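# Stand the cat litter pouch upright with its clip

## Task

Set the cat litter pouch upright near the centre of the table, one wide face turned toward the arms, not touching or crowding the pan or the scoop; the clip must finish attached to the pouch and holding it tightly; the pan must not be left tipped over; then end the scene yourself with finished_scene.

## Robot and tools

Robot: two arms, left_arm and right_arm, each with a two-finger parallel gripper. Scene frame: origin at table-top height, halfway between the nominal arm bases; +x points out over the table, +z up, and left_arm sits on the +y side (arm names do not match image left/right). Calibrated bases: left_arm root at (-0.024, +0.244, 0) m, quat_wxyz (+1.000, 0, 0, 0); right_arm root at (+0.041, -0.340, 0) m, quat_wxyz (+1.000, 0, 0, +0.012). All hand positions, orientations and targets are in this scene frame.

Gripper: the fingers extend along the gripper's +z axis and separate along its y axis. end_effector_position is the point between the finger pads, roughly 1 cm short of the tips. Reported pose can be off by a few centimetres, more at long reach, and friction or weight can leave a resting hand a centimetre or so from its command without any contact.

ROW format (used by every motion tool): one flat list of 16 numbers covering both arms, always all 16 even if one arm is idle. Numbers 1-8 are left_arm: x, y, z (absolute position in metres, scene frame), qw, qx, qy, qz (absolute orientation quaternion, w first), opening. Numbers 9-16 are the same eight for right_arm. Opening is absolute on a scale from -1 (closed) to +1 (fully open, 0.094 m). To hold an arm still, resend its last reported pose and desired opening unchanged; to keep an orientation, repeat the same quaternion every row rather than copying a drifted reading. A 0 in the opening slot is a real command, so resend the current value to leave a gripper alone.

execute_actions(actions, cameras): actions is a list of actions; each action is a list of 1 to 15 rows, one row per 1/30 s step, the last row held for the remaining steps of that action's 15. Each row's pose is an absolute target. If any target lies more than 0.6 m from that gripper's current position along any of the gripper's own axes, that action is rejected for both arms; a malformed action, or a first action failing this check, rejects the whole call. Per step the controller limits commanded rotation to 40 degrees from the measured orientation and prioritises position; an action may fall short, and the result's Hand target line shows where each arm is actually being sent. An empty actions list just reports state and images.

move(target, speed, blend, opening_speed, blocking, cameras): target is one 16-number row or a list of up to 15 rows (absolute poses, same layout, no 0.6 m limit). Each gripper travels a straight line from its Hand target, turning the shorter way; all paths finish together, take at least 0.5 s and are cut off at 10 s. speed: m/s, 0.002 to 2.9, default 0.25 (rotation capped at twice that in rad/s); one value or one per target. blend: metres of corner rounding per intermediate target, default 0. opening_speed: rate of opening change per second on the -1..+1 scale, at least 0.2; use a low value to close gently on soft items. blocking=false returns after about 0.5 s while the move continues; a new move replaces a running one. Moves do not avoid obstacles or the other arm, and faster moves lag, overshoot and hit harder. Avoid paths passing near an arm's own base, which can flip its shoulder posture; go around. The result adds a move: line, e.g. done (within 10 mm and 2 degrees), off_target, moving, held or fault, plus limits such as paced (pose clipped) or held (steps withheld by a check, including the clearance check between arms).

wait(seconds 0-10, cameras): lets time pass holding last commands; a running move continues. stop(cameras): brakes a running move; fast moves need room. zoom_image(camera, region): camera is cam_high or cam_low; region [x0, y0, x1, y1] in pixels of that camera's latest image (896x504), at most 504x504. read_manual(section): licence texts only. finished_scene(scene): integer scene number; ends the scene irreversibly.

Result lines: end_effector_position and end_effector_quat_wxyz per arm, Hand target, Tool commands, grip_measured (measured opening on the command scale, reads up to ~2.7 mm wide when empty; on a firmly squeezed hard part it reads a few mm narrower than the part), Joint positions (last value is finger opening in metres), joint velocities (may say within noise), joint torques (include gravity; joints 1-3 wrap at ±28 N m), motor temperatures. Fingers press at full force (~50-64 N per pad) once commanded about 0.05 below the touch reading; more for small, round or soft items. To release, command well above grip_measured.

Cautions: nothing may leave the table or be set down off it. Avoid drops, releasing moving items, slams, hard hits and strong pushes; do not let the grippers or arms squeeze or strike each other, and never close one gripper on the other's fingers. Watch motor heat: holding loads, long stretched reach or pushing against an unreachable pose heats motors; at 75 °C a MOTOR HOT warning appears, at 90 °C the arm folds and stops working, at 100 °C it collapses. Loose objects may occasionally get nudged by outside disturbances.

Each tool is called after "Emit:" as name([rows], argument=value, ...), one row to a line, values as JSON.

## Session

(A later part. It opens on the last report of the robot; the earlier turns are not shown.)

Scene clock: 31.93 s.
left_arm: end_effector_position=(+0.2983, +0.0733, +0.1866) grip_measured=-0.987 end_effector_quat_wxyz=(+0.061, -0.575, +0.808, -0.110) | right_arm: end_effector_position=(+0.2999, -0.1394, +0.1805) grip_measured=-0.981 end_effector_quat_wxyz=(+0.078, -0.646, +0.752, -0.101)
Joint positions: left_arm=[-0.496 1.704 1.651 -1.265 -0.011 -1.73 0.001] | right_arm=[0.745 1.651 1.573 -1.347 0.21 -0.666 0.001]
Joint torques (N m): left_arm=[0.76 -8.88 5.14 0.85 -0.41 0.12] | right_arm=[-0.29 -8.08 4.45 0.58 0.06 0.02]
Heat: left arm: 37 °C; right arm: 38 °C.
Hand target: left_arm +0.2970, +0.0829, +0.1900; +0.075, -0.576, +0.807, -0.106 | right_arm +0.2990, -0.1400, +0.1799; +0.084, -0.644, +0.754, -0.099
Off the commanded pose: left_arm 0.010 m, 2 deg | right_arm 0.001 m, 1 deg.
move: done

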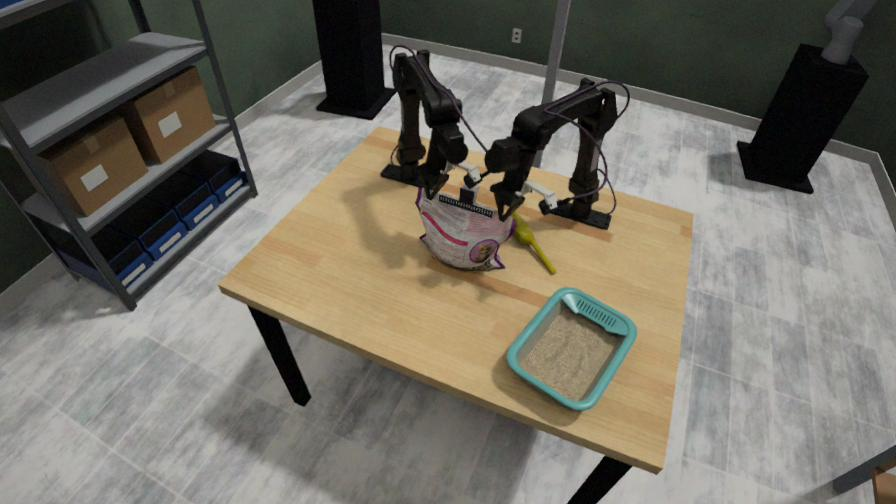

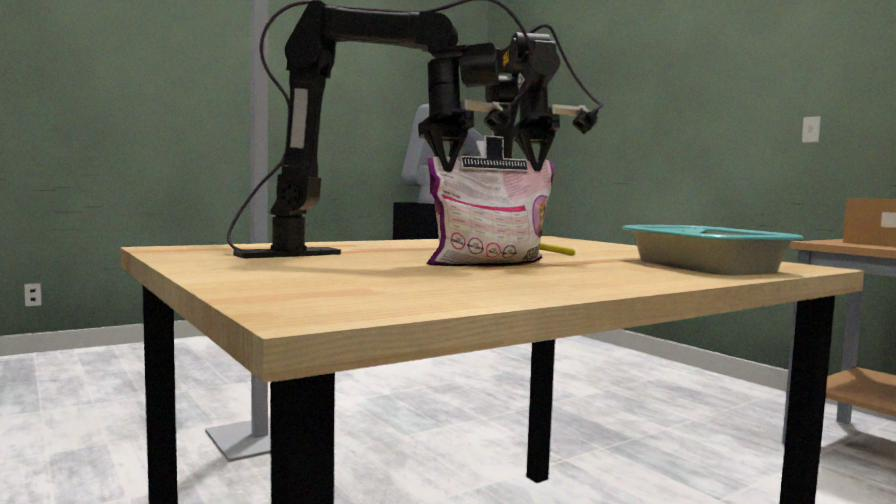

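Emit:
move(target=[0.299,0.081,0.179,0.0758,-0.5758,0.8072,-0.1063,-1,0.300,-0.14,0.171,0.0848,-0.6439,0.7540,-0.0993,-1], speed=0.03, cameras=["all"])

Emit:
zoom_image(camera="cam_low", region=[400, 100, 640, 280])

Emit:
zoom_image(camera="cam_high", region=[380, 140, 620, 300])

Scene clock: 33.07 s.
left_arm: end_effector_position=(+0.3016, +0.0736, +0.1792) grip_measured=-0.987 end_effector_quat_wxyz=(+0.067, -0.575, +0.807, -0.113) | right_arm: end_effector_position=(+0.3016, -0.1378, +0.1725) grip_measured=-0.981 end_effector_quat_wxyz=(+0.082, -0.646, +0.752, -0.101)
Joint positions: left_arm=[-0.496 1.699 1.613 -1.221 -0.021 -1.73 0.001] | right_arm=[0.745 1.647 1.535 -1.304 0.211 -0.666 0.001]
Joint torques (N m): left_arm=[0.47 -8.32 5.11 0.82 -0.27 0.09] | right_arm=[-0.05 -7.94 4.66 0.51 0.05 0.01]
Heat: left arm: 37 °C; right arm: 38 °C.
Hand target: left_arm +0.2991, +0.0809, +0.1790; +0.076, -0.576, +0.807, -0.106 | right_arm +0.3000, -0.1400, +0.1710; +0.085, -0.644, +0.754, -0.099
Off the commanded pose: left_arm 0.008 m, 1 deg | right_arm 0.003 m, 0 deg.
move: done

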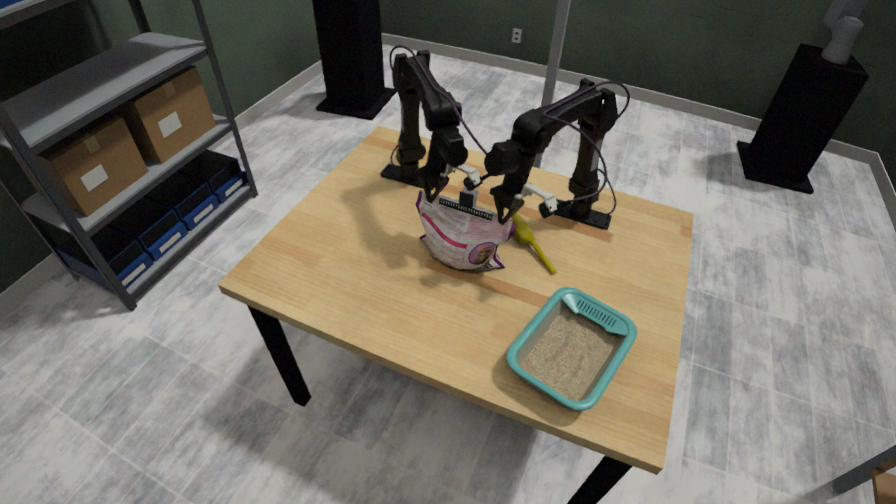

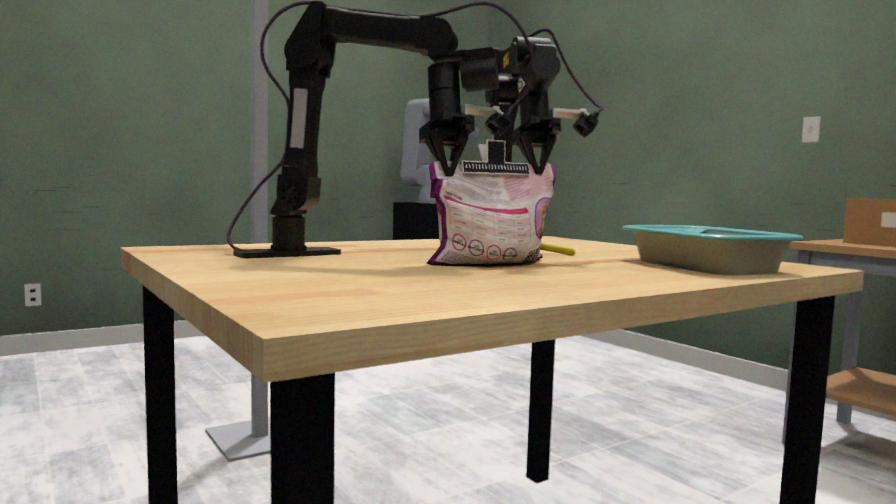

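Scaled by 2.100.

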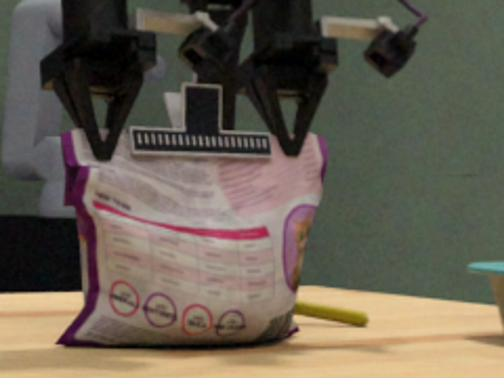

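Scaled by 2.100.

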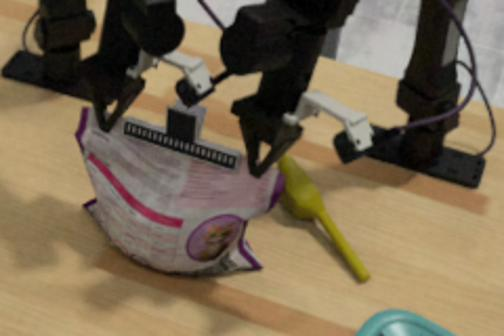

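Standing. Release slowly.

Emit:
move(target=[0.301,0.076,0.177,0.0758,-0.5758,0.8072,-0.1063,-0.7,0.301,-0.138,0.169,0.0848,-0.6439,0.7540,-0.0993,-0.7], speed=0.03, opening_speed=0.3, cameras=["all"])

Emit:
zoom_image(camera="cam_low", region=[400, 100, 640, 280])

Emit:
zoom_image(camera="cam_high", region=[380, 140, 620, 300])

Scene clock: 35.60 s.
left_arm: end_effector_position=(+0.3029, +0.0740, +0.1795) grip_measured=-0.701 end_effector_quat_wxyz=(+0.071, -0.576, +0.806, -0.114) | right_arm: end_effector_position=(+0.3021, -0.1374, +0.1724) grip_measured=-0.702 end_effector_quat_wxyz=(+0.084, -0.646, +0.752, -0.101)
Joint positions: left_arm=[-0.496 1.699 1.613 -1.217 -0.027 -1.732 0.014] | right_arm=[0.745 1.647 1.534 -1.3 0.211 -0.666 0.014]
Joint torques (N m): left_arm=[-0.46 -7.2 5.83 0.84 -0.24 -0.01] | right_arm=[0.01 -7.25 4.46 0.55 0.06 0.03]
Heat: left arm: 37 °C; right arm: 38 °C.
Hand target: left_arm +0.3011, +0.0760, +0.1771; +0.076, -0.576, +0.807, -0.106 | right_arm +0.3010, -0.1380, +0.1690; +0.085, -0.644, +0.754, -0.099
Off the commanded pose: left_arm 0.004 m, 1 deg | right_arm 0.004 m, 0 deg.
move: done

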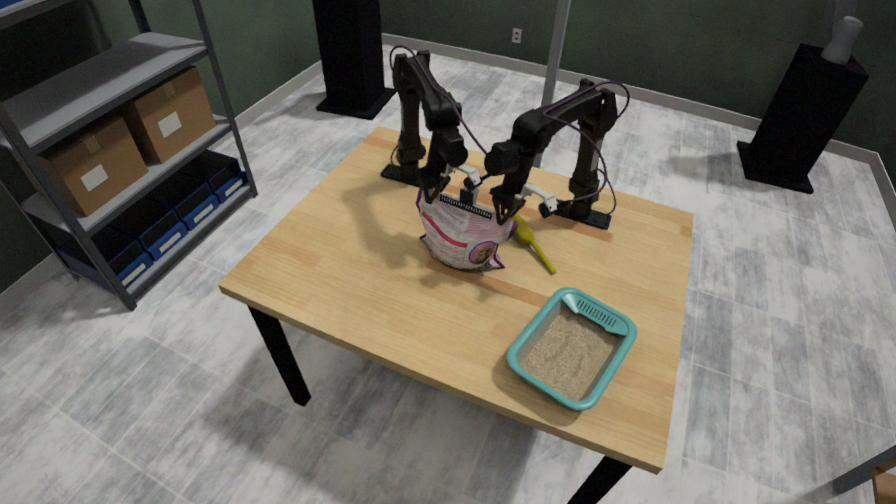

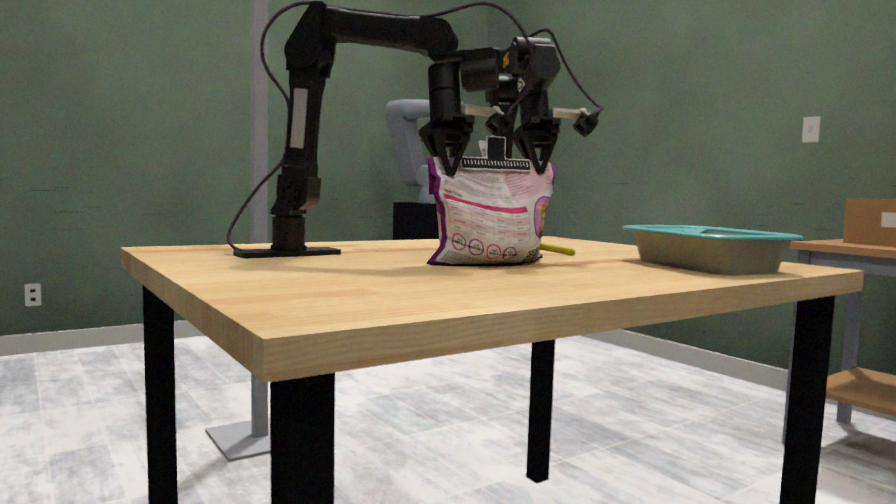

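Scaled by 2.100.

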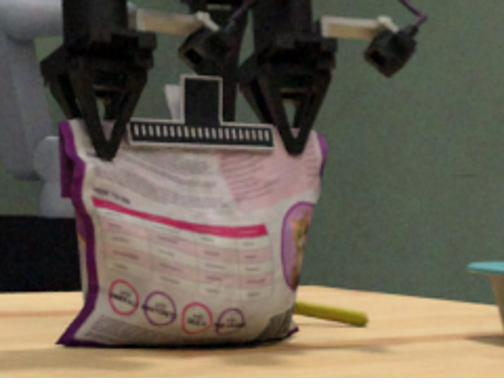

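Scaled by 2.100.

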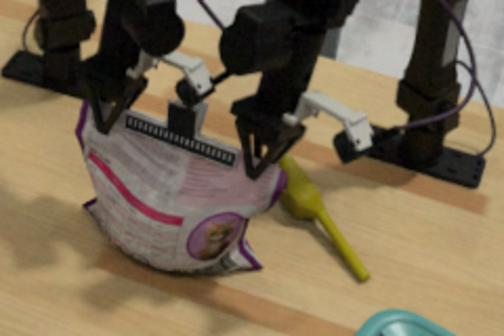

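Emit:
move([
  [0.302,0.074,0.178,0.0758,-0.5758,0.8072,-0.1063,-0.7,0.301,-0.138,0.169,0.0848,-0.6439,0.7540,-0.0993,-0.7],
  [0.288,0.079,0.236,0.0758,-0.5758,0.8072,-0.1063,-0.7,0.286,-0.136,0.227,0.0848,-0.6439,0.7540,-0.0993,-0.7],
], speed=0.05, cameras=["all"])

Emit:
zoom_image(camera="cam_low", region=[400, 100, 640, 280])

Emit:
zoom_image(camera="cam_high", region=[380, 140, 620, 300])

Scene clock: 37.67 s.
left_arm: end_effector_position=(+0.2876, +0.0787, +0.2329) grip_measured=-0.701 end_effector_quat_wxyz=(+0.070, -0.576, +0.806, -0.111) | right_arm: end_effector_position=(+0.2852, -0.1394, +0.2234) grip_measured=-0.702 end_effector_quat_wxyz=(+0.082, -0.645, +0.754, -0.098)
Joint positions: left_arm=[-0.506 1.699 1.834 -1.443 -0.03 -1.743 0.014] | right_arm=[0.778 1.647 1.744 -1.52 0.211 -0.63 0.014]
Joint torques (N m): left_arm=[-0.46 -5.7 8.18 0.74 -0.2 -0.02] | right_arm=[0.72 -5.45 8.06 0.32 0.1 0.08]
Heat: left arm: 36 °C; right arm: 38 °C.
Hand target: left_arm +0.2880, +0.0790, +0.2359; +0.076, -0.576, +0.807, -0.107 | right_arm +0.2859, -0.1361, +0.2269; +0.085, -0.644, +0.754, -0.099
Off the commanded pose: left_arm 0.003 m, 1 deg | right_arm 0.005 m, 0 deg.
move: done

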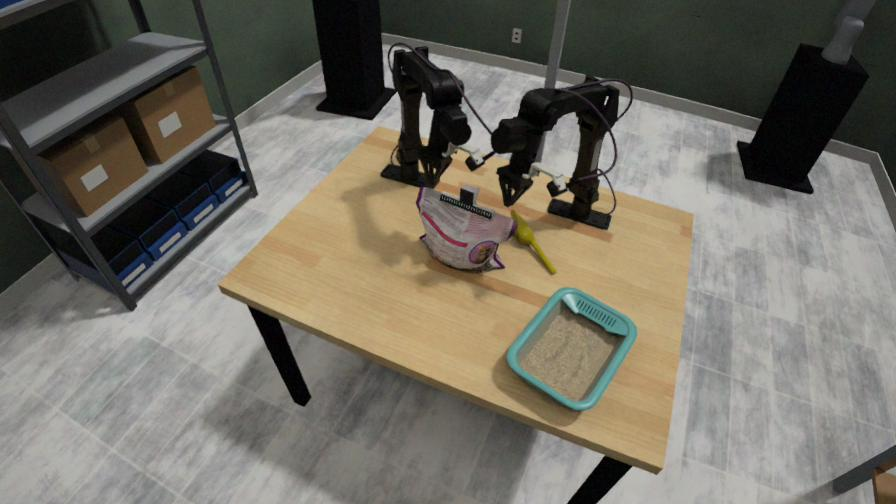

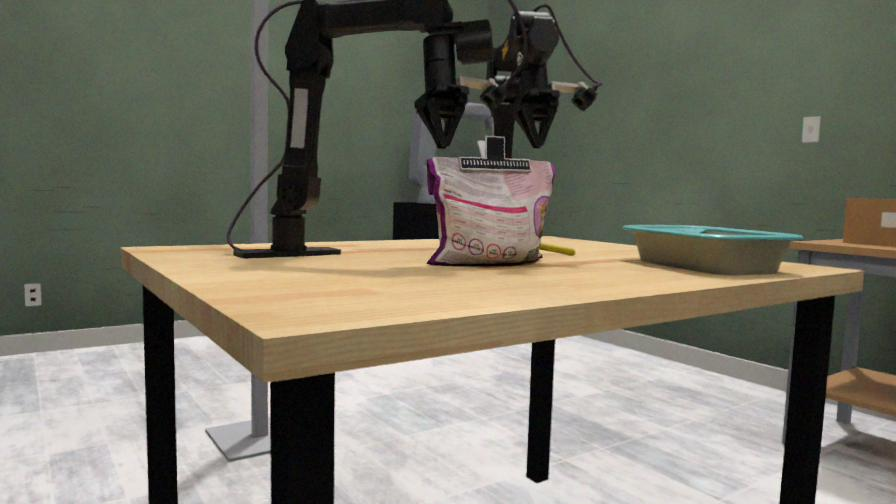

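Scaled by 2.100.

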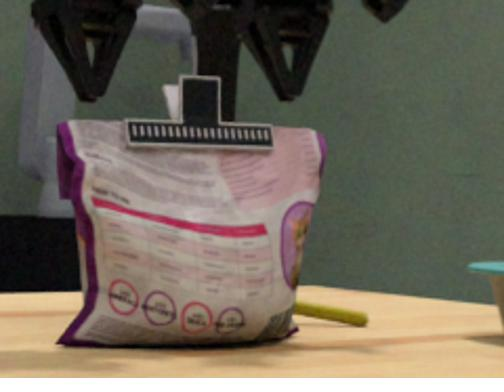

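Scaled by 2.100.

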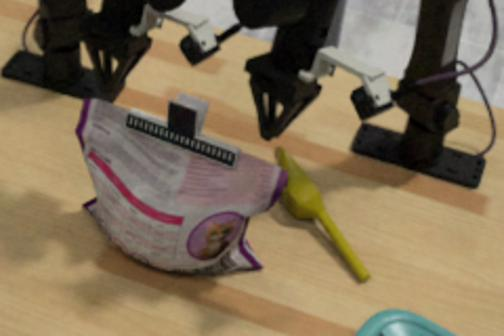

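Emit:
move(target=[0.21,0.15,0.27,0.0758,-0.5758,0.8072,-0.1063,-0.7,0.22,-0.19,0.27,0.0848,-0.6439,0.7540,-0.0993,-0.7], speed=0.12, cameras=["all"])

Emit:
zoom_image(camera="cam_low", region=[400, 100, 640, 280])

Emit:
zoom_image(camera="cam_high", region=[380, 140, 620, 300])

Scene clock: 39.47 s.
left_arm: end_effector_position=(+0.2151, +0.1462, +0.2717) grip_measured=-0.701 end_effector_quat_wxyz=(+0.086, -0.575, +0.804, -0.125) | right_arm: end_effector_position=(+0.2233, -0.1888, +0.2733) grip_measured=-0.702 end_effector_quat_wxyz=(+0.176, -0.644, +0.740, -0.086)
Joint positions: left_arm=[-0.404 1.374 1.681 -1.572 -0.017 -1.643 0.014] | right_arm=[0.824 1.264 1.584 -1.557 0.215 -0.621 0.014]
Joint torques (N m): left_arm=[0.35 -3.88 4.96 0.81 -0.01 0.07] | right_arm=[0.7 -2.81 4.41 0.73 0.12 0.1]
Heat: left arm: 36 °C; right arm: 38 °C.
Hand target: left_arm +0.2101, +0.1499, +0.2695; +0.083, -0.575, +0.806, -0.118 | right_arm +0.2204, -0.1899, +0.2694; +0.169, -0.645, +0.740, -0.087
Off the commanded pose: left_arm 0.007 m, 3 deg | right_arm 0.005 m, 11 deg.
joint sent to its limit (left arm) — joint 4 (wrist pitch), lower limit. The joint targets still meet the commanded pose.
joint sent to its limit (right arm) — joint 4 (wrist pitch), lower limit. The joint targets are off in orientation, not in position.
move: off_target (left_arm, right_arm)

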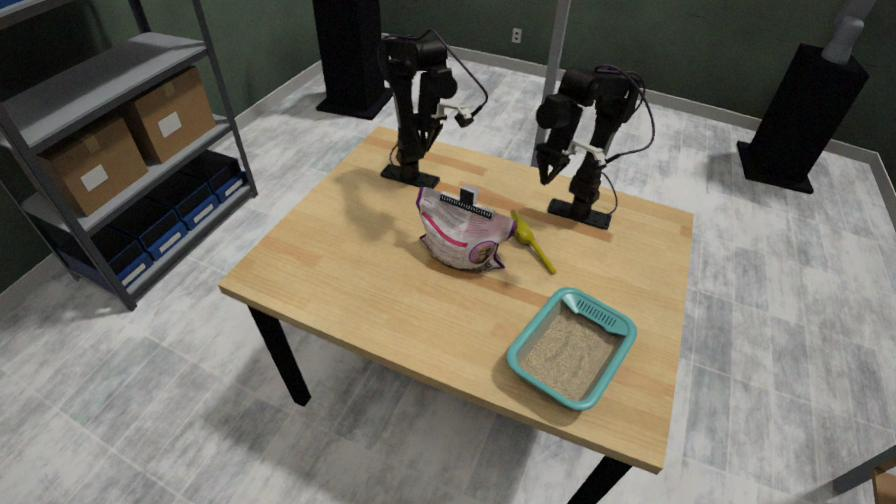

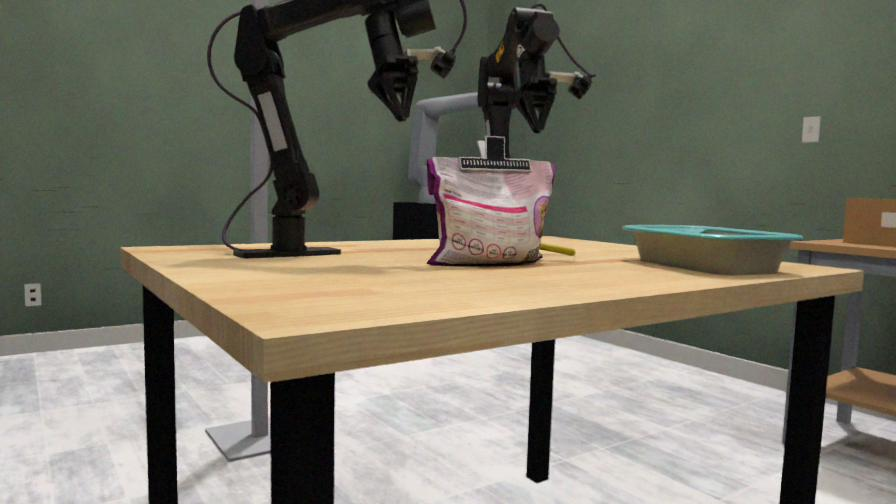

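Scaled by 2.100.

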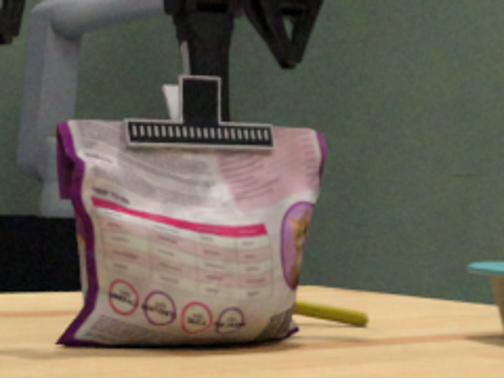

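Scaled by 2.100.

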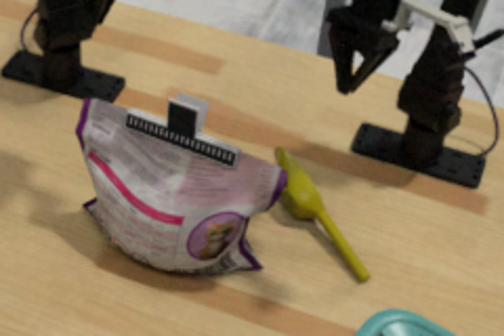

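Emit:
finished_scene(scene=3)

The scene is finished: the task was done.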